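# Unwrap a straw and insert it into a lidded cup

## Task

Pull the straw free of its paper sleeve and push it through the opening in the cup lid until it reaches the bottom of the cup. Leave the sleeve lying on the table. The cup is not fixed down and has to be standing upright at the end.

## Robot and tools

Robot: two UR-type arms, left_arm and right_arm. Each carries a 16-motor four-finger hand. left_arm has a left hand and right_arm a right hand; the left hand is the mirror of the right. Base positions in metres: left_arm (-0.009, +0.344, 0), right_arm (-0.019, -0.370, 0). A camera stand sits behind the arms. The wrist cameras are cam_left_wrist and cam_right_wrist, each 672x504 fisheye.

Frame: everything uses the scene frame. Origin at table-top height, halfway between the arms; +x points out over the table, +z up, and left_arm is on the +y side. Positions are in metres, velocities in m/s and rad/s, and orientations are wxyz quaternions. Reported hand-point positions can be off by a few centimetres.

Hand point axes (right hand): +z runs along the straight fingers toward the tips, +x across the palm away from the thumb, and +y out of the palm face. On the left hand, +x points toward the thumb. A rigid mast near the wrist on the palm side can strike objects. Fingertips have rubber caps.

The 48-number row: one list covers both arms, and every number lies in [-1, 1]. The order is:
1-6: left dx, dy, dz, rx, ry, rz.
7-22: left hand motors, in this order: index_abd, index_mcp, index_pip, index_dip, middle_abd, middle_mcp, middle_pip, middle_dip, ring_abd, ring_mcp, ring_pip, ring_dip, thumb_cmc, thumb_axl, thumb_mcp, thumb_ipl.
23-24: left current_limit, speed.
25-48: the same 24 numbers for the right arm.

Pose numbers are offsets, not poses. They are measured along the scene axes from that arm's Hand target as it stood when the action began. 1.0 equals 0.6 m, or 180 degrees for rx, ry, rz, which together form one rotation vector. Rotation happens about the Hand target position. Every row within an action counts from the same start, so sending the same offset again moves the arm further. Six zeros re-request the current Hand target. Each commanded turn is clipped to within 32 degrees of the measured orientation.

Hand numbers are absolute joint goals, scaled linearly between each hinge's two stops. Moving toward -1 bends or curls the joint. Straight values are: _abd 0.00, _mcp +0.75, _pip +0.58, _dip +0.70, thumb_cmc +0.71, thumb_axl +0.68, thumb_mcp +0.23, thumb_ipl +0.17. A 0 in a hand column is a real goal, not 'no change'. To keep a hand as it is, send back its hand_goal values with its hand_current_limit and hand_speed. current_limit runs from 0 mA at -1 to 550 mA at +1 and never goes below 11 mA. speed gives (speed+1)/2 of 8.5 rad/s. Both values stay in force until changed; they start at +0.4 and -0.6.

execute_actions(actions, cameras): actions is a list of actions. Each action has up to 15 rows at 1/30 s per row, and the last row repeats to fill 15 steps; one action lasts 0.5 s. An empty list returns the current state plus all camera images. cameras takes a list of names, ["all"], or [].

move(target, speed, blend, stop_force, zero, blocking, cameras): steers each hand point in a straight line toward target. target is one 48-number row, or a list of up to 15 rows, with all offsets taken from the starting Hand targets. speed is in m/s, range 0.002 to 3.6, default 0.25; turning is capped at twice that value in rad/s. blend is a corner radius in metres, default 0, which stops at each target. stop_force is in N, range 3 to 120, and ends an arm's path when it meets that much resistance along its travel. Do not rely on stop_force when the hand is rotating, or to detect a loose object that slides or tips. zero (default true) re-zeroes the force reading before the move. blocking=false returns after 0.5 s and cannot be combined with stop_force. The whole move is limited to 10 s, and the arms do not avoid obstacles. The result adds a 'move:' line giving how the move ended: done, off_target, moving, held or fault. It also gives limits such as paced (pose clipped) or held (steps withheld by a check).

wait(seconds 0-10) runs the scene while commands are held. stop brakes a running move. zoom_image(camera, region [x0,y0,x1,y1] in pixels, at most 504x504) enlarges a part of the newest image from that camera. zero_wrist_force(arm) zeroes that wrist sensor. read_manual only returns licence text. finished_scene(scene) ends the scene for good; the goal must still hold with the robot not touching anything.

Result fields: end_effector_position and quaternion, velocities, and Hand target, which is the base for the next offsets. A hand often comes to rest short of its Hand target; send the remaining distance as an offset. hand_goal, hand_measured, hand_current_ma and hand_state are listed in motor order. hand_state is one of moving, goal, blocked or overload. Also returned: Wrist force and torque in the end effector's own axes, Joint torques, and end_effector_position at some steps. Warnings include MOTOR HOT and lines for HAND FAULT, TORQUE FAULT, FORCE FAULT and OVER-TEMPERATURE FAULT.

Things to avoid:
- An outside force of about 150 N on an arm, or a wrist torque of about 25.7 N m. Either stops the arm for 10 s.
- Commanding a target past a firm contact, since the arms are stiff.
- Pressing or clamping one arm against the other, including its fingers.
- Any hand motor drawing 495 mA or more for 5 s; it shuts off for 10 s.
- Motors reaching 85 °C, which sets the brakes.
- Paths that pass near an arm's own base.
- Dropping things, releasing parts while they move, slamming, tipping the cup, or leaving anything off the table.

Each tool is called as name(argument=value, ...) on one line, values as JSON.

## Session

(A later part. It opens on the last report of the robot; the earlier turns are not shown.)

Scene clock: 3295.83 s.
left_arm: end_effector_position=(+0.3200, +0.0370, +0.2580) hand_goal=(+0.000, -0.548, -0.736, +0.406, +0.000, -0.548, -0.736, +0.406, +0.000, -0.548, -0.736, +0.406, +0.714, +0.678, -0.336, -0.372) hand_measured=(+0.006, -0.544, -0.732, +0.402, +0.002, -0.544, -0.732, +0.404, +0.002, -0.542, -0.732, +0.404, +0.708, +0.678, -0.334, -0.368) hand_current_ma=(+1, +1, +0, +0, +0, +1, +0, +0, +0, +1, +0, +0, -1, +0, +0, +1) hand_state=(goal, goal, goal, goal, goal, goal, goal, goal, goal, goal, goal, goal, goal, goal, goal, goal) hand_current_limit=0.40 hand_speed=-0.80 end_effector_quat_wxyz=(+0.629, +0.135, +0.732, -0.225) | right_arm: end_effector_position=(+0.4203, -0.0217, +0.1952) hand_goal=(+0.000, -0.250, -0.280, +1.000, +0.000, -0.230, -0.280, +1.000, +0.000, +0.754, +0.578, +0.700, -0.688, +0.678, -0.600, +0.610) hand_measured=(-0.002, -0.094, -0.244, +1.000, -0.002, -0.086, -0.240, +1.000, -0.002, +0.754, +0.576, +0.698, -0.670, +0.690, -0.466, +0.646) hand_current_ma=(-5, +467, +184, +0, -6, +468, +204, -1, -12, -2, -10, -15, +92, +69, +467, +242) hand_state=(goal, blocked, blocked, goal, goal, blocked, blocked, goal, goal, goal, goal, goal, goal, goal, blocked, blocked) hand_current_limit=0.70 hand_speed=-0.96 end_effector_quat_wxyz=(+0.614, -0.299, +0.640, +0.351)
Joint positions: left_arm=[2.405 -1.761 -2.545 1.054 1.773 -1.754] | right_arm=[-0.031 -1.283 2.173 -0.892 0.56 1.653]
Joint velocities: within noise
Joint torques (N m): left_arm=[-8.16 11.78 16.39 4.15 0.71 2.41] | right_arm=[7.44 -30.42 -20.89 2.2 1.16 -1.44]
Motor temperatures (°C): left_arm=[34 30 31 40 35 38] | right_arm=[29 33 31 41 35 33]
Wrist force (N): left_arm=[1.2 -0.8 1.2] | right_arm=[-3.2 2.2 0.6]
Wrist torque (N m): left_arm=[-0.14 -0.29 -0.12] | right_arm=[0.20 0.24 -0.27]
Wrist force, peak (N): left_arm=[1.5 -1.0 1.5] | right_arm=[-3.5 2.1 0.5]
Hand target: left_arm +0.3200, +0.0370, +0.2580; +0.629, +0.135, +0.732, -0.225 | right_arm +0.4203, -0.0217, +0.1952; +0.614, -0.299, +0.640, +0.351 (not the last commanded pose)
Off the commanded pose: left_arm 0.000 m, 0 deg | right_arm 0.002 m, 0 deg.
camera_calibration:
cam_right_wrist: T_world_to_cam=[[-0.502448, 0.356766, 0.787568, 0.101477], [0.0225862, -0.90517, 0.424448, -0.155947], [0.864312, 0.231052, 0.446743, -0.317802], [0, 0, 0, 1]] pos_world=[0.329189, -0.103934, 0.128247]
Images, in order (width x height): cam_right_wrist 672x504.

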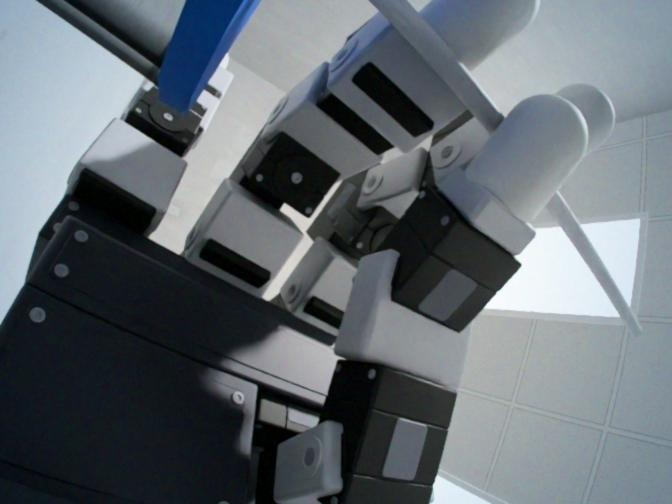

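execute_actions(actions=[], cameras=["cam_left_wrist"])

zoom_image(camera="cam_left_wrist", region=[260, 0, 430, 120])

zoom_image(camera="cam_left_wrist", region=[150, 98, 210, 158])

Scene clock: 3322.33 s.
left_arm: end_effector_position=(+0.3200, +0.0370, +0.2580) hand_goal=(+0.000, -0.548, -0.736, +0.406, +0.000, -0.548, -0.736, +0.406, +0.000, -0.548, -0.736, +0.406, +0.714, +0.678, -0.336, -0.372) hand_measured=(+0.006, -0.544, -0.732, +0.402, +0.002, -0.544, -0.732, +0.404, +0.002, -0.542, -0.732, +0.404, +0.708, +0.678, -0.334, -0.368) hand_current_ma=(+1, +1, +0, +0, +0, +1, +0, +0, +0, +1, +0, +0, -1, +0, +0, +1) hand_state=(goal, goal, goal, goal, goal, goal, goal, goal, goal, goal, goal, goal, goal, goal, goal, goal) hand_current_limit=0.40 hand_speed=-0.80 end_effector_quat_wxyz=(+0.629, +0.135, +0.732, -0.225) | right_arm: end_effector_position=(+0.4203, -0.0217, +0.1952) hand_goal=(+0.000, -0.250, -0.280, +1.000, +0.000, -0.230, -0.280, +1.000, +0.000, +0.754, +0.578, +0.700, -0.688, +0.678, -0.600, +0.610) hand_measured=(-0.002, -0.094, -0.244, +1.000, -0.002, -0.086, -0.240, +1.000, -0.002, +0.754, +0.576, +0.698, -0.670, +0.690, -0.466, +0.646) hand_current_ma=(-5, +467, +184, +0, -6, +468, +204, -1, -12, -2, -10, -15, +92, +69, +467, +242) hand_state=(goal, blocked, blocked, goal, goal, blocked, blocked, goal, goal, goal, goal, goal, goal, goal, blocked, blocked) hand_current_limit=0.70 hand_speed=-0.96 end_effector_quat_wxyz=(+0.614, -0.299, +0.640, +0.351)
Joint positions: left_arm=[2.405 -1.761 -2.545 1.054 1.773 -1.754] | right_arm=[-0.031 -1.283 2.173 -0.892 0.56 1.653]
Joint velocities: within noise
Joint torques (N m): left_arm=[-8.93 12.01 16.2 4.1 0.59 2.3] | right_arm=[7.51 -30.87 -21.66 1.89 1.1 -1.4]
Motor temperatures (°C): left_arm=[34 30 31 40 35 38] | right_arm=[29 33 31 41 35 33]
Wrist force (N): left_arm=[1.2 -0.7 1.1] | right_arm=[-3.4 2.4 0.5]
Wrist torque (N m): left_arm=[-0.12 -0.30 -0.12] | right_arm=[0.23 0.25 -0.28]
Wrist force, peak (N): left_arm=[1.6 -1.0 1.2] | right_arm=[-3.4 2.3 0.5]
Hand target: left_arm +0.3200, +0.0370, +0.2580; +0.629, +0.135, +0.732, -0.225 | right_arm +0.4203, -0.0217, +0.1952; +0.614, -0.299, +0.640, +0.351 (not the last commanded pose)
Off the commanded pose: left_arm 0.000 m, 0 deg | right_arm 0.002 m, 0 deg.
camera_calibration:
cam_left_wrist: T_world_to_cam=[[-0.139418, -0.476914, 0.867823, -0.188532], [-0.964109, -0.134601, -0.228857, 0.325385], [0.225955, -0.868583, -0.441031, 0.204344], [0, 0, 0, 1]] pos_world=[0.241249, 0.131373, 0.328201]
Images, in order (width x height): cam_left_wrist 672x504.

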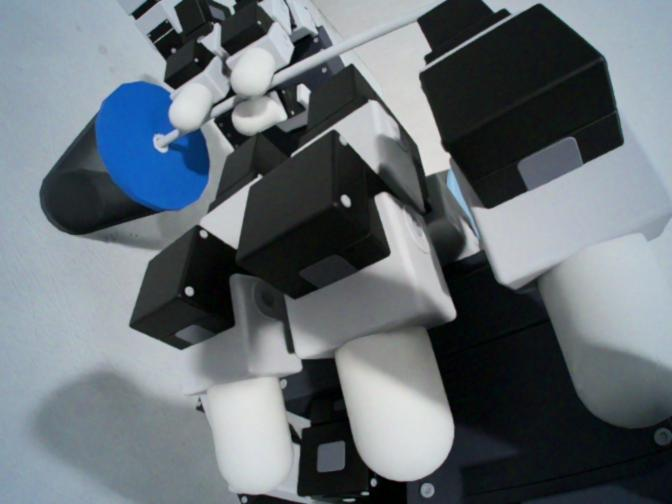

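Scaled by 2.965 from the camera's 672x504 image, which has a finer 960x720 frame.

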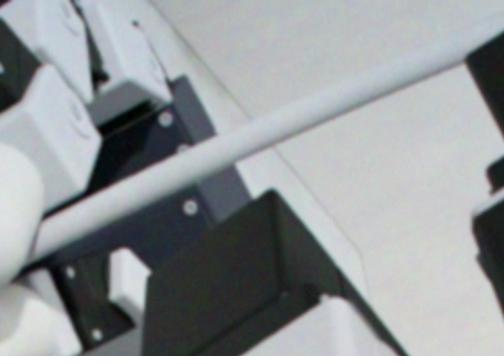

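Scaled by 8.400 from the camera's 672x504 image, which has a finer 960x720 frame.

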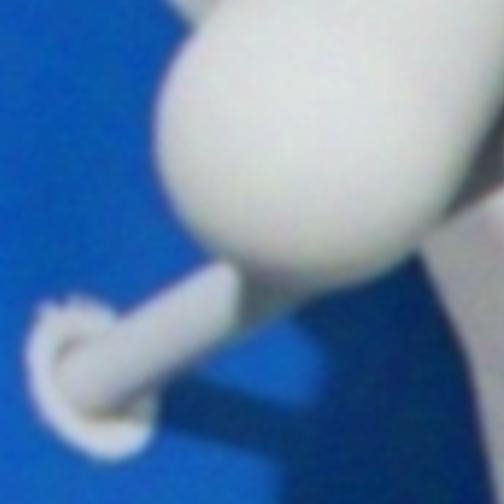

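move(target=[0,0,0,0,0,0, 0,-0.548,-0.737,0.406, 0,-0.548,-0.737,0.406, 0,-0.548,-0.737,0.406, 0.714,0.677,-0.337,-0.373, 0.4,-0.8, 0,0,0.0042,0,0,0, 0,-0.25,-0.28,1.0, 0,-0.23,-0.28,1.0, 0,0.754,0.577,0.70, -0.689,0.677,-0.60,0.61, 0.7,-0.96], speed=0.004, cameras=["cam_left_wrist"])

zoom_image(camera="cam_left_wrist", region=[150, 128, 180, 158])

Scene clock: 3343.67 s.
left_arm: end_effector_position=(+0.3200, +0.0370, +0.2580) hand_goal=(+0.000, -0.548, -0.736, +0.406, +0.000, -0.548, -0.736, +0.406, +0.000, -0.548, -0.736, +0.406, +0.714, +0.678, -0.336, -0.372) hand_measured=(+0.006, -0.544, -0.732, +0.402, +0.002, -0.544, -0.732, +0.404, +0.002, -0.542, -0.732, +0.404, +0.708, +0.678, -0.334, -0.368) hand_current_ma=(+1, +1, +0, +0, +0, +1, +0, +0, +0, +1, +0, +0, -1, +0, +0, +1) hand_state=(goal, goal, goal, goal, goal, goal, goal, goal, goal, goal, goal, goal, goal, goal, goal, goal) hand_current_limit=0.40 hand_speed=-0.80 end_effector_quat_wxyz=(+0.629, +0.135, +0.732, -0.225) | right_arm: end_effector_position=(+0.4203, -0.0216, +0.1976) hand_goal=(+0.000, -0.250, -0.280, +1.000, +0.000, -0.230, -0.280, +1.000, +0.000, +0.754, +0.578, +0.700, -0.688, +0.678, -0.600, +0.610) hand_measured=(-0.010, -0.096, -0.244, +1.000, -0.010, -0.086, -0.240, +1.000, -0.002, +0.754, +0.576, +0.698, -0.682, +0.684, -0.466, +0.646) hand_current_ma=(-44, +467, +184, +0, -40, +467, +204, -1, -12, -2, -10, -15, +28, +37, +468, +242) hand_state=(goal, blocked, blocked, goal, goal, blocked, blocked, goal, goal, goal, goal, goal, goal, goal, blocked, blocked) hand_current_limit=0.70 hand_speed=-0.96 end_effector_quat_wxyz=(+0.614, -0.299, +0.640, +0.351)
Joint positions: left_arm=[2.405 -1.761 -2.545 1.054 1.773 -1.754] | right_arm=[-0.031 -1.288 2.171 -0.885 0.56 1.653]
Joint torques (N m): left_arm=[-9.43 12.39 16.44 4.12 0.52 2.51] | right_arm=[6.46 -31.68 -21.81 2.27 1.34 0.31]
Wrist force (N): left_arm=[1.4 -0.7 1.2] | right_arm=[-0.6 1.8 0.4]
Wrist torque (N m): left_arm=[-0.13 -0.33 -0.10] | right_arm=[0.16 0.19 -0.34]
Wrist force, peak (N): left_arm=[1.5 -0.7 1.6] | right_arm=[-3.4 2.4 0.6]
Hand target: left_arm +0.3200, +0.0370, +0.2580; +0.629, +0.135, +0.732, -0.225 | right_arm +0.4203, -0.0217, +0.1977; +0.614, -0.299, +0.640, +0.351
Off the commanded pose: left_arm 0.000 m, 0 deg | right_arm 0.000 m, 0 deg.
move: done
camera_calibration:
cam_left_wrist: T_world_to_cam=[[-0.139418, -0.476914, 0.867823, -0.188532], [-0.964109, -0.134601, -0.228857, 0.325385], [0.225955, -0.868583, -0.441031, 0.204344], [0, 0, 0, 1]] pos_world=[0.241249, 0.131373, 0.328201]
Images, in order (width x height): cam_left_wrist 672x504.

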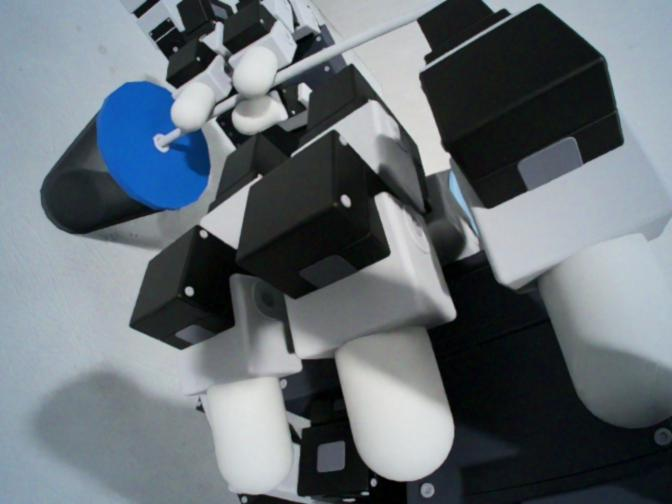

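Scaled by 16.800 from the camera's 672x504 image, which has a finer 960x720 frame.

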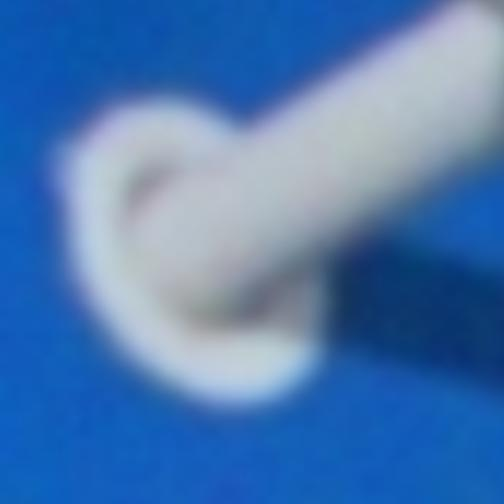

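move(target=[0,0,0,0,0,0, 0,-0.548,-0.737,0.406, 0,-0.548,-0.737,0.406, 0,-0.548,-0.737,0.406, 0.714,0.677,-0.337,-0.373, 0.4,-0.8, -0.00628,0.00635,0.00043,-0.01954,-0.01935,0, 0,-0.25,-0.28,1.0, 0,-0.23,-0.28,1.0, 0,0.754,0.577,0.70, -0.689,0.677,-0.60,0.61, 0.7,-0.96], speed=0.01, cameras=["cam_left_wrist"])

zoom_image(camera="cam_left_wrist", region=[150, 128, 180, 158])

Scene clock: 3379.50 s.
left_arm: end_effector_position=(+0.3200, +0.0370, +0.2580) hand_goal=(+0.000, -0.548, -0.736, +0.406, +0.000, -0.548, -0.736, +0.406, +0.000, -0.548, -0.736, +0.406, +0.714, +0.678, -0.336, -0.372) hand_measured=(+0.006, -0.544, -0.732, +0.402, +0.002, -0.544, -0.732, +0.404, +0.002, -0.542, -0.732, +0.404, +0.708, +0.678, -0.334, -0.368) hand_current_ma=(+1, +1, +0, +0, +0, +1, +0, +0, +0, +1, +0, +0, -1, +0, +0, +1) hand_state=(goal, goal, goal, goal, goal, goal, goal, goal, goal, goal, goal, goal, goal, goal, goal, goal) hand_current_limit=0.40 hand_speed=-0.80 end_effector_quat_wxyz=(+0.629, +0.135, +0.732, -0.225) | right_arm: end_effector_position=(+0.4165, -0.0179, +0.1980) hand_goal=(+0.000, -0.250, -0.280, +1.000, +0.000, -0.230, -0.280, +1.000, +0.000, +0.754, +0.578, +0.700, -0.688, +0.678, -0.600, +0.610) hand_measured=(-0.002, -0.096, -0.244, +1.000, +0.000, -0.086, -0.240, +1.000, -0.002, +0.754, +0.576, +0.698, -0.678, +0.684, -0.466, +0.646) hand_current_ma=(-8, +468, +184, +0, +2, +467, +204, -1, -12, -2, -10, -15, +47, +34, +467, +242) hand_state=(goal, blocked, blocked, goal, goal, blocked, blocked, goal, goal, goal, goal, goal, goal, goal, blocked, blocked) hand_current_limit=0.70 hand_speed=-0.96 end_effector_quat_wxyz=(+0.624, -0.328, +0.632, +0.322)
Joint positions: left_arm=[2.405 -1.761 -2.545 1.054 1.773 -1.754] | right_arm=[-0.025 -1.309 2.159 -0.823 0.567 1.545]
Joint torques (N m): left_arm=[-8.27 13.8 15.07 4.16 0.45 2.52] | right_arm=[7 -30.15 -21.21 2.01 1.38 -1.54]
Wrist force (N): left_arm=[1.3 -0.7 0.9] | right_arm=[-4.1 2.0 0.4]
Wrist torque (N m): left_arm=[-0.11 -0.32 -0.11] | right_arm=[0.15 0.28 -0.25]
Wrist force, peak (N): left_arm=[1.7 -1.0 1.2] | right_arm=[-4.3 2.3 0.2]
Hand target: left_arm +0.3200, +0.0370, +0.2580; +0.629, +0.135, +0.732, -0.225 | right_arm +0.4165, -0.0178, +0.1980; +0.624, -0.329, +0.632, +0.322
Off the commanded pose: left_arm 0.000 m, 0 deg | right_arm 0.000 m, 0 deg.
move: done
camera_calibration:
cam_left_wrist: T_world_to_cam=[[-0.139418, -0.476914, 0.867823, -0.188532], [-0.964109, -0.134601, -0.228857, 0.325385], [0.225955, -0.868583, -0.441031, 0.204344], [0, 0, 0, 1]] pos_world=[0.241249, 0.131373, 0.328201]
Images, in order (width x height): cam_left_wrist 672x504.

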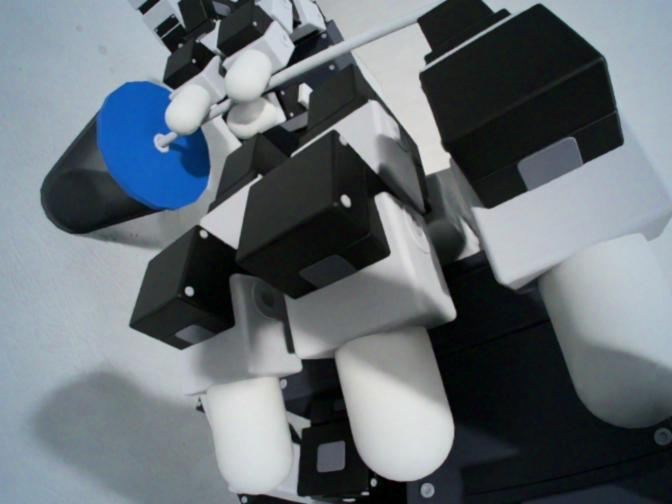

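Scaled by 16.800 from the camera's 672x504 image, which has a finer 960x720 frame.

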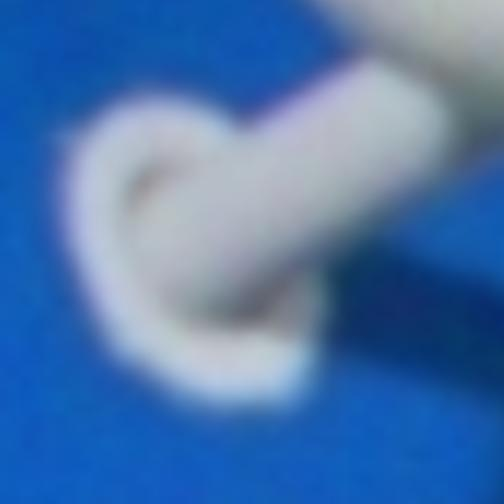

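move(target=[0,0,0,0,0,0, 0,-0.548,-0.737,0.406, 0,-0.548,-0.737,0.406, 0,-0.548,-0.737,0.406, 0.714,0.677,-0.337,-0.373, 0.4,-0.8, 0,0,-0.013,0,0,0, 0,-0.25,-0.28,1.0, 0,-0.23,-0.28,1.0, 0,0.754,0.577,0.70, -0.689,0.677,-0.60,0.61, 0.7,-0.96], speed=0.004, stop_force=3.6, zero=false, cameras=["cam_left_wrist"])

zoom_image(camera="cam_left_wrist", region=[150, 128, 180, 158])

Scene clock: 3395.10 s.
left_arm: end_effector_position=(+0.3200, +0.0370, +0.2580) hand_goal=(+0.000, -0.548, -0.736, +0.406, +0.000, -0.548, -0.736, +0.406, +0.000, -0.548, -0.736, +0.406, +0.714, +0.678, -0.336, -0.372) hand_measured=(+0.006, -0.544, -0.732, +0.402, +0.002, -0.544, -0.732, +0.404, +0.002, -0.542, -0.732, +0.404, +0.708, +0.678, -0.334, -0.368) hand_current_ma=(+1, +1, +0, +0, +0, +1, +0, +0, +0, +1, +0, +0, -1, +0, +0, +1) hand_state=(goal, goal, goal, goal, goal, goal, goal, goal, goal, goal, goal, goal, goal, goal, goal, goal) hand_current_limit=0.40 hand_speed=-0.80 end_effector_quat_wxyz=(+0.629, +0.135, +0.732, -0.225) | right_arm: end_effector_position=(+0.4165, -0.0178, +0.1954) hand_goal=(+0.000, -0.250, -0.280, +1.000, +0.000, -0.230, -0.280, +1.000, +0.000, +0.754, +0.578, +0.700, -0.688, +0.678, -0.600, +0.610) hand_measured=(+0.002, -0.106, -0.244, +1.000, +0.004, -0.090, -0.240, +1.000, -0.002, +0.754, +0.576, +0.698, -0.676, +0.684, -0.466, +0.646) hand_current_ma=(+12, +468, +184, +0, +17, +468, +204, -1, -12, -2, -10, -15, +60, +41, +467, +242) hand_state=(goal, blocked, blocked, goal, goal, blocked, blocked, goal, goal, goal, goal, goal, goal, goal, blocked, blocked) hand_current_limit=0.70 hand_speed=-0.96 end_effector_quat_wxyz=(+0.624, -0.329, +0.632, +0.322)
Joint positions: left_arm=[2.405 -1.761 -2.545 1.054 1.773 -1.754] | right_arm=[-0.025 -1.304 2.161 -0.831 0.567 1.545]
Joint torques (N m): left_arm=[-9.02 13.05 15.56 4.12 0.63 2.54] | right_arm=[6.96 -30.48 -21.4 2.01 1.21 -1.55]
Wrist force (N): left_arm=[1.1 -0.4 1.4] | right_arm=[-3.1 1.9 0.7]
Wrist torque (N m): left_arm=[-0.11 -0.28 -0.13] | right_arm=[0.18 0.24 -0.28]
Wrist force, peak (N): left_arm=[1.7 -0.9 1.4] | right_arm=[-5.2 1.9 0.7]
Hand target: left_arm +0.3200, +0.0370, +0.2580; +0.629, +0.135, +0.732, -0.225 | right_arm +0.4165, -0.0178, +0.1954; +0.624, -0.329, +0.632, +0.322 (not the last commanded pose)
Off the commanded pose: left_arm 0.000 m, 0 deg | right_arm 0.005 m, 0 deg.
move: contact (right_arm)
camera_calibration:
cam_left_wrist: T_world_to_cam=[[-0.139418, -0.476914, 0.867823, -0.188532], [-0.964109, -0.134601, -0.228857, 0.325385], [0.225955, -0.868583, -0.441031, 0.204344], [0, 0, 0, 1]] pos_world=[0.241249, 0.131373, 0.328201]
Images, in order (width x height): cam_left_wrist 672x504.

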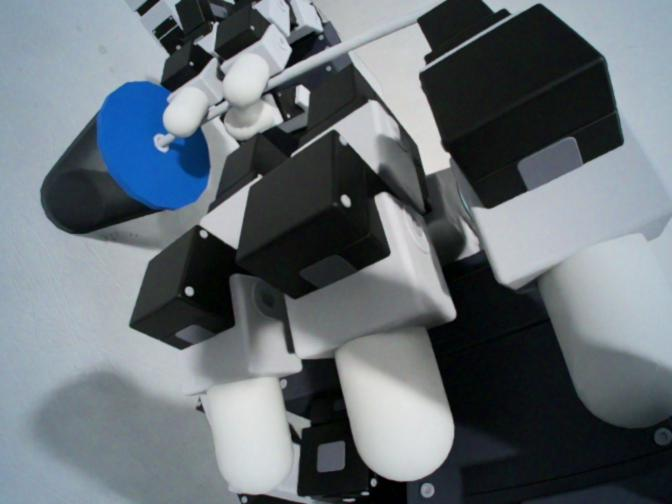

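Scaled by 16.800 from the camera's 672x504 image, which has a finer 960x720 frame.

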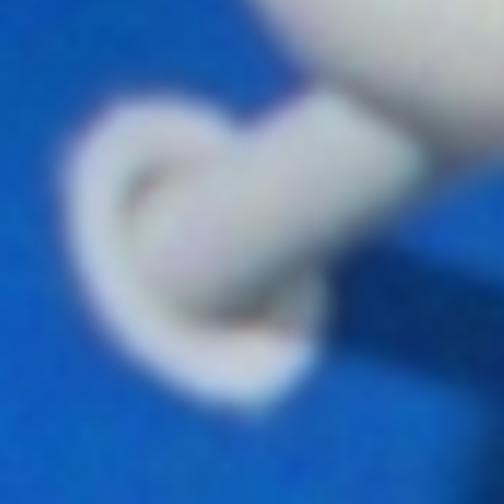

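execute_actions(actions=[], cameras=["cam_right_wrist"])

zoom_image(camera="cam_right_wrist", region=[520, 170, 672, 370])

Scene clock: 3415.63 s.
left_arm: end_effector_position=(+0.3200, +0.0370, +0.2580) hand_goal=(+0.000, -0.548, -0.736, +0.406, +0.000, -0.548, -0.736, +0.406, +0.000, -0.548, -0.736, +0.406, +0.714, +0.678, -0.336, -0.372) hand_measured=(+0.006, -0.544, -0.732, +0.402, +0.002, -0.544, -0.732, +0.404, +0.002, -0.542, -0.732, +0.404, +0.708, +0.678, -0.334, -0.368) hand_current_ma=(+1, +1, +0, +0, +0, +1, +0, +0, +0, +1, +0, +0, -1, +0, +0, +1) hand_state=(goal, goal, goal, goal, goal, goal, goal, goal, goal, goal, goal, goal, goal, goal, goal, goal) hand_current_limit=0.40 hand_speed=-0.80 end_effector_quat_wxyz=(+0.629, +0.135, +0.732, -0.225) | right_arm: end_effector_position=(+0.4165, -0.0178, +0.1954) hand_goal=(+0.000, -0.250, -0.280, +1.000, +0.000, -0.230, -0.280, +1.000, +0.000, +0.754, +0.578, +0.700, -0.688, +0.678, -0.600, +0.610) hand_measured=(+0.002, -0.106, -0.244, +1.000, +0.004, -0.090, -0.240, +1.000, -0.002, +0.754, +0.576, +0.698, -0.676, +0.684, -0.466, +0.646) hand_current_ma=(+12, +468, +184, +0, +17, +467, +204, -1, -12, -2, -10, -15, +60, +41, +468, +242) hand_state=(goal, blocked, blocked, goal, goal, blocked, blocked, goal, goal, goal, goal, goal, goal, goal, blocked, blocked) hand_current_limit=0.70 hand_speed=-0.96 end_effector_quat_wxyz=(+0.624, -0.329, +0.632, +0.322)
Joint positions: left_arm=[2.405 -1.761 -2.545 1.054 1.773 -1.754] | right_arm=[-0.025 -1.304 2.161 -0.831 0.567 1.545]
Joint velocities: within noise
Joint torques (N m): left_arm=[-8.81 14.17 16.32 4.05 0.31 2.49] | right_arm=[6.58 -30.7 -20.89 2.17 0.98 -1.67]
Motor temperatures (°C): left_arm=[34 30 31 40 35 38] | right_arm=[29 33 31 41 35 33]
Wrist force (N): left_arm=[1.1 -0.9 1.1] | right_arm=[-3.1 1.8 0.8]
Wrist torque (N m): left_arm=[-0.14 -0.29 -0.12] | right_arm=[0.17 0.24 -0.29]
Wrist force, peak (N): left_arm=[1.5 -0.8 1.5] | right_arm=[-3.4 2.0 0.8]
Hand target: left_arm +0.3200, +0.0370, +0.2580; +0.629, +0.135, +0.732, -0.225 | right_arm +0.4165, -0.0178, +0.1954; +0.624, -0.329, +0.632, +0.322 (not the last commanded pose)
Off the commanded pose: left_arm 0.000 m, 0 deg | right_arm 0.005 m, 0 deg.
camera_calibration:
cam_right_wrist: T_world_to_cam=[[-0.548634, 0.403457, 0.732272, 0.128944], [-0.00488069, -0.877389, 0.479755, -0.151329], [0.836048, 0.259636, 0.483335, -0.310442], [0, 0, 0, 1]] pos_world=[0.329549, -0.104195, 0.128226]
Images, in order (width x height): cam_right_wrist 672x504.

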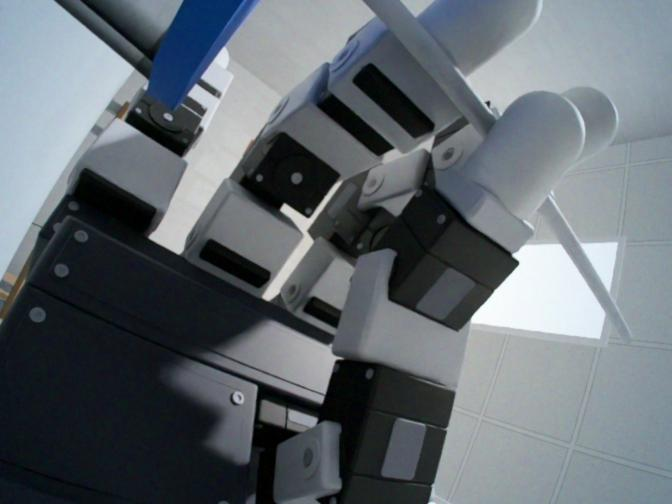

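Scaled by 2.520 from the camera's 672x504 image, which has a finer 960x720 frame.

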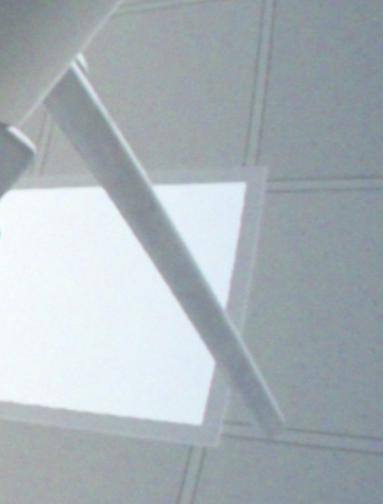

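move(target=[[0,0,0,0,0,0, 0,-0.548,-0.737,0.406, 0,-0.548,-0.737,0.406, 0,-0.548,-0.737,0.406, 0.714,0.677,-0.337,-0.373, 0.4,-0.8, 0,0,0.002,0,0,0, 0,-0.25,-0.28,1.0, 0,-0.23,-0.28,1.0, 0,0.754,0.577,0.70, -0.689,0.677,-0.60,0.61, 0.7,-0.96],[0,0,0,0,0,0, 0,-0.548,-0.737,0.406, 0,-0.548,-0.737,0.406, 0,-0.548,-0.737,0.406, 0.714,0.677,-0.337,-0.373, 0.4,-0.8, 0.0035,0,0.002,0,0,0, 0,-0.25,-0.28,1.0, 0,-0.23,-0.28,1.0, 0,0.754,0.577,0.70, -0.689,0.677,-0.60,0.61, 0.7,-0.96]], speed=0.004, cameras=["cam_left_wrist"])

zoom_image(camera="cam_left_wrist", region=[150, 128, 180, 158])

Scene clock: 3483.73 s.
left_arm: end_effector_position=(+0.3200, +0.0370, +0.2580) hand_goal=(+0.000, -0.548, -0.736, +0.406, +0.000, -0.548, -0.736, +0.406, +0.000, -0.548, -0.736, +0.406, +0.714, +0.678, -0.336, -0.372) hand_measured=(+0.006, -0.544, -0.732, +0.402, +0.002, -0.544, -0.732, +0.404, +0.002, -0.542, -0.732, +0.404, +0.708, +0.678, -0.334, -0.368) hand_current_ma=(+1, +1, +0, +0, +0, +1, +0, +0, +0, +1, +0, +0, -1, +0, +0, +1) hand_state=(goal, goal, goal, goal, goal, goal, goal, goal, goal, goal, goal, goal, goal, goal, goal, goal) hand_current_limit=0.40 hand_speed=-0.80 end_effector_quat_wxyz=(+0.629, +0.135, +0.732, -0.225) | right_arm: end_effector_position=(+0.4185, -0.0178, +0.1966) hand_goal=(+0.000, -0.250, -0.280, +1.000, +0.000, -0.230, -0.280, +1.000, +0.000, +0.754, +0.578, +0.700, -0.688, +0.678, -0.600, +0.610) hand_measured=(-0.010, -0.106, -0.244, +1.000, -0.008, -0.096, -0.240, +1.000, -0.002, +0.754, +0.576, +0.698, -0.682, +0.684, -0.466, +0.646) hand_current_ma=(-39, +468, +184, +0, -31, +467, +204, -1, -12, -2, -10, -15, +27, +35, +468, +242) hand_state=(goal, blocked, blocked, goal, goal, blocked, blocked, goal, goal, goal, goal, goal, goal, goal, blocked, blocked) hand_current_limit=0.70 hand_speed=-0.96 end_effector_quat_wxyz=(+0.624, -0.329, +0.632, +0.322)
Joint positions: left_arm=[2.405 -1.761 -2.545 1.054 1.773 -1.754] | right_arm=[-0.025 -1.303 2.155 -0.825 0.567 1.545]
Joint torques (N m): left_arm=[-9.05 14.17 15.75 4.2 0.34 2.41] | right_arm=[7.2 -17.45 -23.48 1.89 1.41 0.33]
Wrist force (N): left_arm=[1.4 -0.8 1.3] | right_arm=[-2.1 2.0 0.1]
Wrist torque (N m): left_arm=[-0.15 -0.33 -0.10] | right_arm=[0.19 0.26 -0.29]
Wrist force, peak (N): left_arm=[1.6 -0.6 1.3] | right_arm=[-3.4 2.0 0.7]
Hand target: left_arm +0.3200, +0.0370, +0.2580; +0.629, +0.135, +0.732, -0.225 | right_arm +0.4186, -0.0178, +0.1966; +0.624, -0.329, +0.632, +0.322
Off the commanded pose: left_arm 0.000 m, 0 deg | right_arm 0.000 m, 0 deg.
move: done
camera_calibration:
cam_left_wrist: T_world_to_cam=[[-0.139418, -0.476914, 0.867823, -0.188532], [-0.964109, -0.134601, -0.228857, 0.325385], [0.225955, -0.868583, -0.441031, 0.204344], [0, 0, 0, 1]] pos_world=[0.241249, 0.131373, 0.328201]
Images, in order (width x height): cam_left_wrist 672x504.

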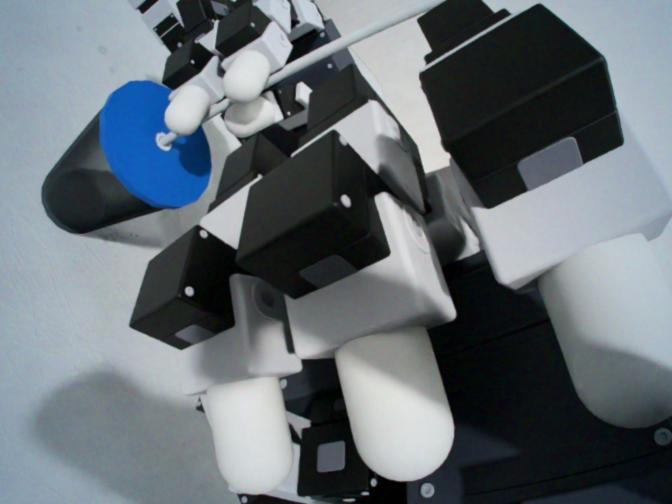

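Scaled by 16.800 from the camera's 672x504 image, which has a finer 960x720 frame.

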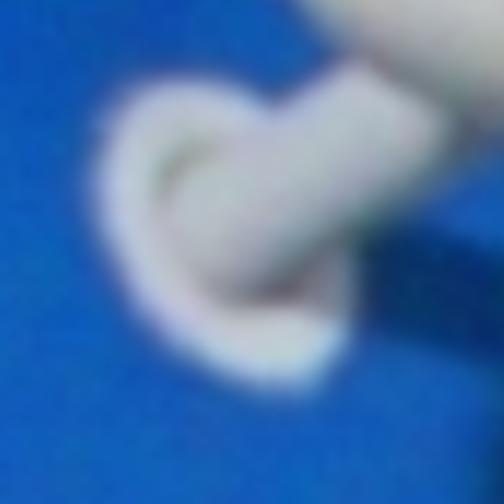

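move(target=[[-0.1,-0.033,0.0833,0.002,-0.0316,-0.1256, 0,-0.548,-0.737,0.406, 0,-0.548,-0.737,0.406, 0,-0.548,-0.737,0.406, 0.714,0.677,-0.337,-0.373, 0.4,-0.8, 0,0,0,0,0,0, 0,-0.25,-0.28,1.0, 0,-0.23,-0.28,1.0, 0,0.754,0.577,0.70, -0.689,0.677,-0.60,0.61, 0.7,-0.96],[-0.1208,-0.2105,0.0833,0.0041,-0.0632,-0.2512, 0,-0.548,-0.737,0.406, 0,-0.548,-0.737,0.406, 0,-0.548,-0.737,0.406, 0.714,0.677,-0.337,-0.373, 0.4,-0.8, 0,0,0,0,0,0, 0,-0.25,-0.28,1.0, 0,-0.23,-0.28,1.0, 0,0.754,0.577,0.70, -0.689,0.677,-0.60,0.61, 0.7,-0.96]], speed=0.08, blend=[0.02,0], cameras=["cam_left_wrist","cam_right_wrist"])

Scene clock: 3576.17 s.
left_arm: end_effector_position=(+0.2476, -0.0892, +0.3080) hand_goal=(+0.000, -0.548, -0.736, +0.406, +0.000, -0.548, -0.736, +0.406, +0.000, -0.548, -0.736, +0.406, +0.714, +0.678, -0.336, -0.372) hand_measured=(+0.006, -0.546, -0.734, +0.402, +0.002, -0.546, -0.732, +0.404, +0.002, -0.546, -0.732, +0.404, +0.710, +0.678, -0.334, -0.368) hand_current_ma=(+1, +0, +0, +0, +0, +0, +0, +0, +0, +0, +0, +0, +0, +0, +0, +1) hand_state=(goal, goal, goal, goal, goal, goal, goal, goal, goal, goal, goal, goal, goal, goal, goal, goal) hand_current_limit=0.40 hand_speed=-0.80 end_effector_quat_wxyz=(+0.561, +0.431, +0.561, -0.430) | right_arm: end_effector_position=(+0.4186, -0.0178, +0.1966) hand_goal=(+0.000, -0.250, -0.280, +1.000, +0.000, -0.230, -0.280, +1.000, +0.000, +0.754, +0.578, +0.700, -0.688, +0.678, -0.600, +0.610) hand_measured=(-0.010, -0.106, -0.244, +1.000, -0.008, -0.096, -0.240, +1.000, -0.002, +0.754, +0.576, +0.698, -0.682, +0.684, -0.466, +0.646) hand_current_ma=(-39, +468, +184, +0, -31, +468, +204, -1, -12, -2, -10, -15, +27, +35, +467, +242) hand_state=(goal, blocked, blocked, goal, goal, blocked, blocked, goal, goal, goal, goal, goal, goal, goal, blocked, blocked) hand_current_limit=0.70 hand_speed=-0.96 end_effector_quat_wxyz=(+0.624, -0.329, +0.632, +0.322)
Joint positions: left_arm=[2.56 -1.696 -2.567 1.12 0.837 -1.57] | right_arm=[-0.025 -1.303 2.155 -0.825 0.567 1.545]
Joint torques (N m): left_arm=[-10.38 7.45 19.4 3.73 -1.07 2.47] | right_arm=[7.67 -16.63 -21.6 1.93 0.98 0.24]
Wrist force (N): left_arm=[1.5 -0.3 1.3] | right_arm=[-1.9 2.1 0.4]
Wrist torque (N m): left_arm=[-0.11 -0.33 -0.12] | right_arm=[0.17 0.21 -0.26]
Wrist force, peak (N): left_arm=[1.9 -1.0 1.5] | right_arm=[-2.6 2.3 0.3]
Hand target: left_arm +0.2476, -0.0893, +0.3080; +0.561, +0.431, +0.561, -0.430 | right_arm +0.4186, -0.0178, +0.1966; +0.624, -0.329, +0.632, +0.322
Off the commanded pose: left_arm 0.000 m, 0 deg | right_arm 0.000 m, 0 deg.
move: done
camera_calibration:
cam_left_wrist: T_world_to_cam=[[-0.589204, -0.183816, 0.786798, -0.139705], [-0.715477, 0.571137, -0.402362, 0.304815], [-0.375409, -0.800009, -0.468032, 0.296437], [0, 0, 0, 1]] pos_world=[0.247058, 0.0373813, 0.371307]
cam_right_wrist: T_world_to_cam=[[-0.548634, 0.403457, 0.732272, 0.129217], [-0.00488069, -0.877389, 0.479755, -0.151894], [0.836048, 0.259636, 0.483335, -0.312777], [0, 0, 0, 1]] pos_world=[0.331649, -0.104195, 0.129426]

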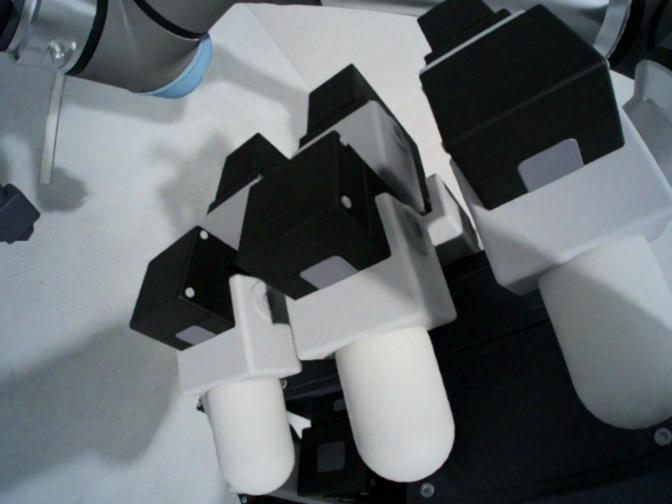

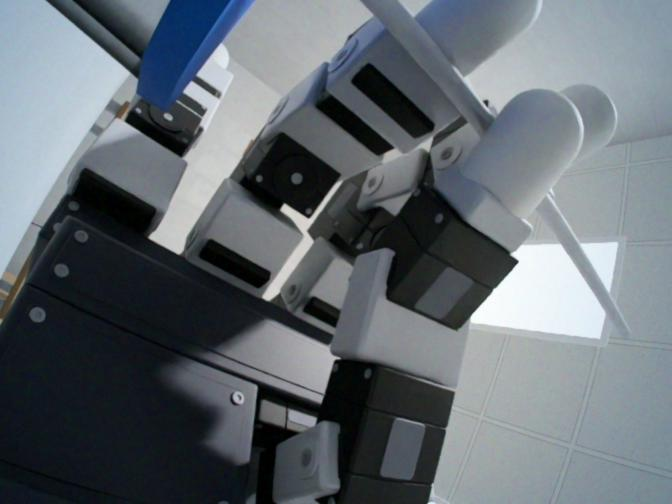

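move(target=[0,0,0,0,0,0, 0,-0.274,0.343,1.0, 0,-0.274,0.343,1.0, 0,-0.548,-0.737,0.406, -0.689,0.677,-0.225,0.524, 0.4,-0.7, 0,0,0,0,0,0, 0,-0.25,-0.28,1.0, 0,-0.23,-0.28,1.0, 0,0.754,0.577,0.70, -0.689,0.677,-0.60,0.61, 0.7,-0.96], speed=0.05)

move(target=[0.1288,0.0345,0,0,0,0, 0,-0.274,0.343,1.0, 0,-0.274,0.343,1.0, 0,-0.548,-0.737,0.406, -0.689,0.677,-0.225,0.524, 0.4,-0.7, 0,0,0,0,0,0, 0,-0.25,-0.28,1.0, 0,-0.23,-0.28,1.0, 0,0.754,0.577,0.70, -0.689,0.677,-0.60,0.61, 0.7,-0.96], speed=0.05, cameras=["cam_left_wrist","cam_right_wrist"])

Scene clock: 3592.27 s.
left_arm: end_effector_position=(+0.2476, -0.0893, +0.3080) hand_goal=(+0.000, -0.274, +0.344, +1.000, +0.000, -0.274, +0.344, +1.000, +0.000, -0.548, -0.736, +0.406, -0.688, +0.678, -0.224, +0.524) hand_measured=(+0.006, -0.276, +0.342, +0.996, +0.002, -0.276, +0.340, +0.998, +0.002, -0.546, -0.732, +0.404, -0.666, +0.678, -0.224, +0.522) hand_current_ma=(+1, +0, +0, +0, +0, +0, +0, +0, +0, +0, +0, +0, +10, +0, +0, +0) hand_state=(goal, goal, goal, goal, goal, goal, goal, goal, goal, goal, goal, goal, blocked, goal, goal, goal) hand_current_limit=0.40 hand_speed=-0.70 end_effector_quat_wxyz=(+0.561, +0.431, +0.561, -0.430) | right_arm: end_effector_position=(+0.4186, -0.0178, +0.1966) hand_goal=(+0.000, -0.250, -0.280, +1.000, +0.000, -0.230, -0.280, +1.000, +0.000, +0.754, +0.578, +0.700, -0.688, +0.678, -0.600, +0.610) hand_measured=(-0.010, -0.106, -0.244, +1.000, -0.008, -0.096, -0.240, +1.000, -0.002, +0.754, +0.576, +0.698, -0.682, +0.684, -0.466, +0.646) hand_current_ma=(-39, +468, +184, +0, -31, +468, +204, -1, -12, -2, -10, -15, +27, +35, +467, +242) hand_state=(goal, blocked, blocked, goal, goal, blocked, blocked, goal, goal, goal, goal, goal, goal, goal, blocked, blocked) hand_current_limit=0.70 hand_speed=-0.96 end_effector_quat_wxyz=(+0.624, -0.329, +0.632, +0.322)
Joint positions: left_arm=[2.559 -1.696 -2.566 1.12 0.836 -1.57] | right_arm=[-0.025 -1.303 2.155 -0.825 0.567 1.545]
Joint torques (N m): left_arm=[-6.31 6.65 18.82 3.67 -1.22 2.23] | right_arm=[6.71 -17.06 -22.15 1.99 0.45 -0.82]
Wrist force (N): left_arm=[1.7 -0.8 1.3] | right_arm=[-2.0 2.1 0.2]
Wrist torque (N m): left_arm=[-0.17 -0.31 -0.16] | right_arm=[0.19 0.23 -0.27]
Wrist force, peak (N): left_arm=[1.7 -0.9 1.3] | right_arm=[-2.5 2.4 0.4]
Hand target: left_arm +0.2476, -0.0893, +0.3080; +0.561, +0.431, +0.561, -0.430 | right_arm +0.4186, -0.0178, +0.1966; +0.624, -0.329, +0.632, +0.322
Off the commanded pose: left_arm 0.000 m, 0 deg | right_arm 0.000 m, 0 deg.
move: done

Scene clock: 3594.37 s.
left_arm: end_effector_position=(+0.3247, -0.0686, +0.3080) hand_goal=(+0.000, -0.274, +0.344, +1.000, +0.000, -0.274, +0.344, +1.000, +0.000, -0.548, -0.736, +0.406, -0.688, +0.678, -0.224, +0.524) hand_measured=(+0.006, -0.276, +0.342, +0.996, +0.002, -0.276, +0.340, +0.998, +0.002, -0.546, -0.734, +0.404, -0.666, +0.678, -0.224, +0.522) hand_current_ma=(+1, +0, +0, +0, +0, +0, +0, +0, +0, +0, +0, +0, +10, +0, +0, +0) hand_state=(goal, goal, goal, goal, goal, goal, goal, goal, goal, goal, goal, goal, blocked, goal, goal, goal) hand_current_limit=0.40 hand_speed=-0.70 end_effector_quat_wxyz=(+0.561, +0.431, +0.561, -0.430) | right_arm: end_effector_position=(+0.4186, -0.0178, +0.1966) hand_goal=(+0.000, -0.250, -0.280, +1.000, +0.000, -0.230, -0.280, +1.000, +0.000, +0.754, +0.578, +0.700, -0.688, +0.678, -0.600, +0.610) hand_measured=(-0.010, -0.106, -0.244, +1.000, -0.008, -0.096, -0.240, +1.000, -0.002, +0.754, +0.576, +0.698, -0.682, +0.684, -0.466, +0.646) hand_current_ma=(-39, +468, +184, +0, -31, +468, +204, -1, -12, -2, -10, -15, +27, +35, +467, +242) hand_state=(goal, blocked, blocked, goal, goal, blocked, blocked, goal, goal, goal, goal, goal, goal, goal, blocked, blocked) hand_current_limit=0.70 hand_speed=-0.96 end_effector_quat_wxyz=(+0.624, -0.329, +0.632, +0.322)
Joint positions: left_arm=[2.782 -1.751 -2.491 1.099 0.614 -1.569] | right_arm=[-0.025 -1.303 2.155 -0.825 0.567 1.545]
Joint torques (N m): left_arm=[8.09 9.63 16.96 -0.46 -1.56 1.06] | right_arm=[7.41 -17.18 -21.06 2.02 0.52 -1.05]
Wrist force (N): left_arm=[1.6 -1.1 1.0] | right_arm=[-2.2 2.3 0.1]
Wrist torque (N m): left_arm=[-0.19 -0.30 -0.17] | right_arm=[0.22 0.25 -0.28]
Wrist force, peak (N): left_arm=[2.0 -1.0 1.1] | right_arm=[-2.2 2.4 0.2]
Hand target: left_arm +0.3248, -0.0686, +0.3080; +0.561, +0.431, +0.561, -0.430 | right_arm +0.4186, -0.0178, +0.1966; +0.624, -0.329, +0.632, +0.322
Off the commanded pose: left_arm 0.000 m, 0 deg | right_arm 0.000 m, 0 deg.
move: done
camera_calibration:
cam_left_wrist: T_world_to_cam=[[-0.58936, -0.183622, 0.786726, -0.0904429], [-0.71519, 0.57148, -0.402386, 0.348168], [-0.375711, -0.799809, -0.468131, 0.341904], [0, 0, 0, 1]] pos_world=[0.32416, 0.0578802, 0.371308]
cam_right_wrist: T_world_to_cam=[[-0.548634, 0.403457, 0.732272, 0.129217], [-0.00488069, -0.877389, 0.479755, -0.151894], [0.836048, 0.259636, 0.483335, -0.312777], [0, 0, 0, 1]] pos_world=[0.331649, -0.104195, 0.129426]

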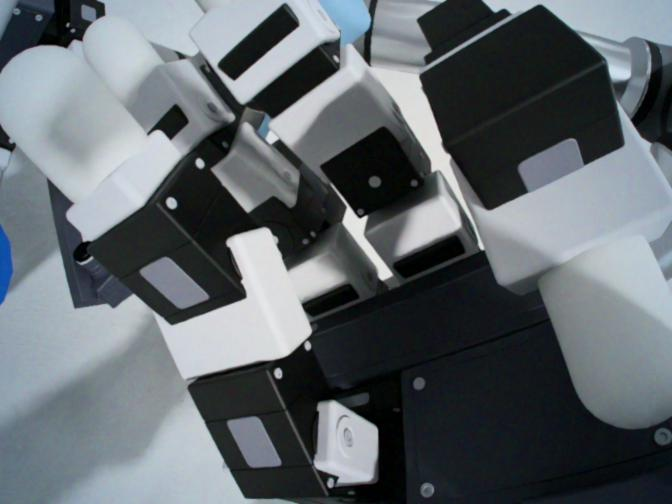

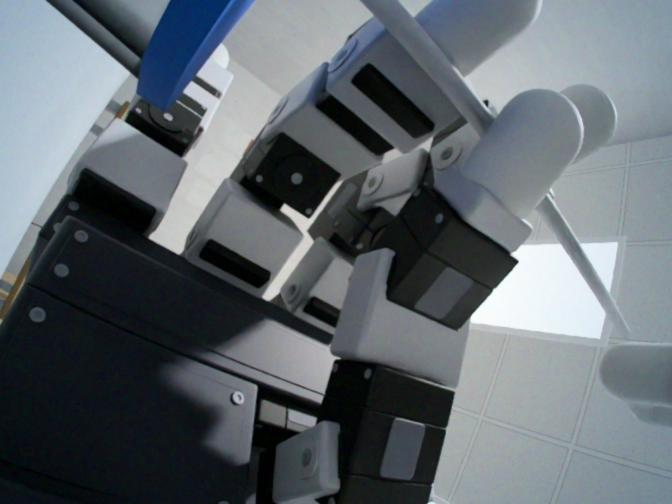

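move(target=[0.0322,0.0087,0,0,0,0, 0,-0.274,0.343,1.0, 0,-0.274,0.343,1.0, 0,-0.548,-0.737,0.406, -0.689,0.677,-0.225,0.524, 0.4,-0.7, 0,0,0,0,0,0, 0,-0.25,-0.28,1.0, 0,-0.23,-0.28,1.0, 0,0.754,0.577,0.70, -0.689,0.677,-0.60,0.61, 0.7,-0.96], speed=0.02, cameras=["all"])

Scene clock: 3640.63 s.
left_arm: end_effector_position=(+0.3440, -0.0634, +0.3080) hand_goal=(+0.000, -0.274, +0.344, +1.000, +0.000, -0.274, +0.344, +1.000, +0.000, -0.548, -0.736, +0.406, -0.688, +0.678, -0.224, +0.524) hand_measured=(+0.006, -0.276, +0.342, +0.996, +0.002, -0.276, +0.340, +0.998, +0.002, -0.546, -0.734, +0.404, -0.666, +0.678, -0.224, +0.522) hand_current_ma=(+1, +0, +0, +0, +0, +0, +0, +0, +0, +0, +0, +0, +10, +0, +0, +0) hand_state=(goal, goal, goal, goal, goal, goal, goal, goal, goal, goal, goal, goal, blocked, goal, goal, goal) hand_current_limit=0.40 hand_speed=-0.70 end_effector_quat_wxyz=(+0.561, +0.431, +0.561, -0.430) | right_arm: end_effector_position=(+0.4186, -0.0178, +0.1966) hand_goal=(+0.000, -0.250, -0.280, +1.000, +0.000, -0.230, -0.280, +1.000, +0.000, +0.754, +0.578, +0.700, -0.688, +0.678, -0.600, +0.610) hand_measured=(-0.010, -0.106, -0.244, +1.000, -0.008, -0.096, -0.240, +1.000, -0.002, +0.754, +0.576, +0.698, -0.682, +0.684, -0.466, +0.646) hand_current_ma=(-39, +468, +184, +0, -31, +468, +204, -1, -12, -2, -10, -15, +27, +35, +467, +242) hand_state=(goal, blocked, blocked, goal, goal, blocked, blocked, goal, goal, goal, goal, goal, goal, goal, blocked, blocked) hand_current_limit=0.70 hand_speed=-0.96 end_effector_quat_wxyz=(+0.624, -0.329, +0.632, +0.322)
Joint positions: left_arm=[2.825 -1.77 -2.464 1.091 0.571 -1.569] | right_arm=[-0.025 -1.303 2.155 -0.825 0.567 1.545]
Joint torques (N m): left_arm=[8.81 10.2 20.77 -0.7 -1.16 2.58] | right_arm=[6.79 -16.85 -21.77 1.85 0.18 -1.38]
Wrist force (N): left_arm=[1.9 -0.7 1.1] | right_arm=[-2.2 2.2 0.5]
Wrist torque (N m): left_arm=[-0.14 -0.34 -0.15] | right_arm=[0.16 0.25 -0.29]
Wrist force, peak (N): left_arm=[2.0 -1.0 1.1] | right_arm=[-2.4 2.4 0.4]
Hand target: left_arm +0.3442, -0.0634, +0.3080; +0.561, +0.431, +0.561, -0.430 | right_arm +0.4186, -0.0178, +0.1966; +0.624, -0.329, +0.632, +0.322
Off the commanded pose: left_arm 0.000 m, 0 deg | right_arm 0.000 m, 0 deg.
move: done
camera_calibration:
cam_left_wrist: T_world_to_cam=[[-0.58936, -0.183622, 0.786726, -0.0780361], [-0.71519, 0.57148, -0.402386, 0.359013], [-0.375711, -0.799809, -0.468131, 0.353432], [0, 0, 0, 1]] pos_world=[0.34356, 0.0631802, 0.371308]
cam_right_wrist: T_world_to_cam=[[-0.548634, 0.403457, 0.732272, 0.129217], [-0.00488069, -0.877389, 0.479755, -0.151894], [0.836048, 0.259636, 0.483335, -0.312777], [0, 0, 0, 1]] pos_world=[0.331649, -0.104195, 0.129426]

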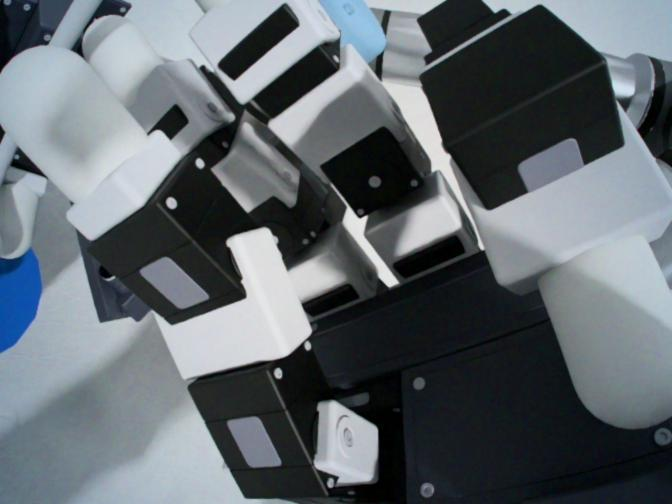

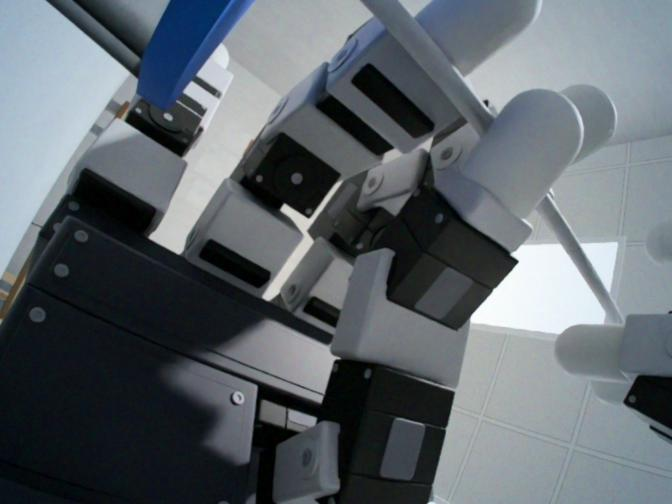

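zoom_image(camera="cam_left_wrist", region=[0, 0, 240, 240])

zoom_image(camera="cam_right_wrist", region=[380, 120, 672, 420])

Scaled by 2.100 from the camera's 672x504 image, which has a finer 960x720 frame.

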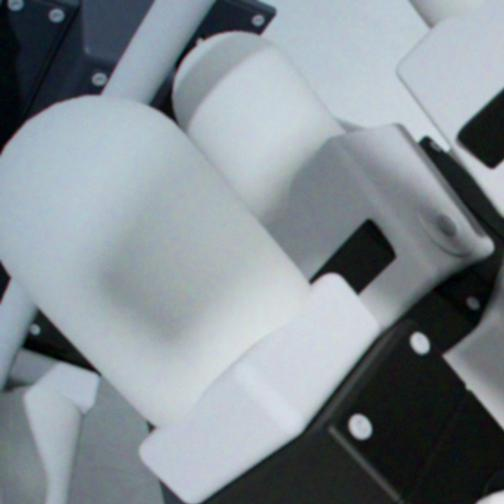

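Scaled by 1.680 from the camera's 672x504 image, which has a finer 960x720 frame.

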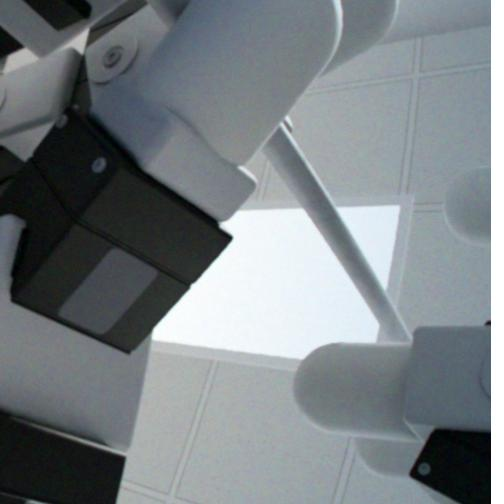

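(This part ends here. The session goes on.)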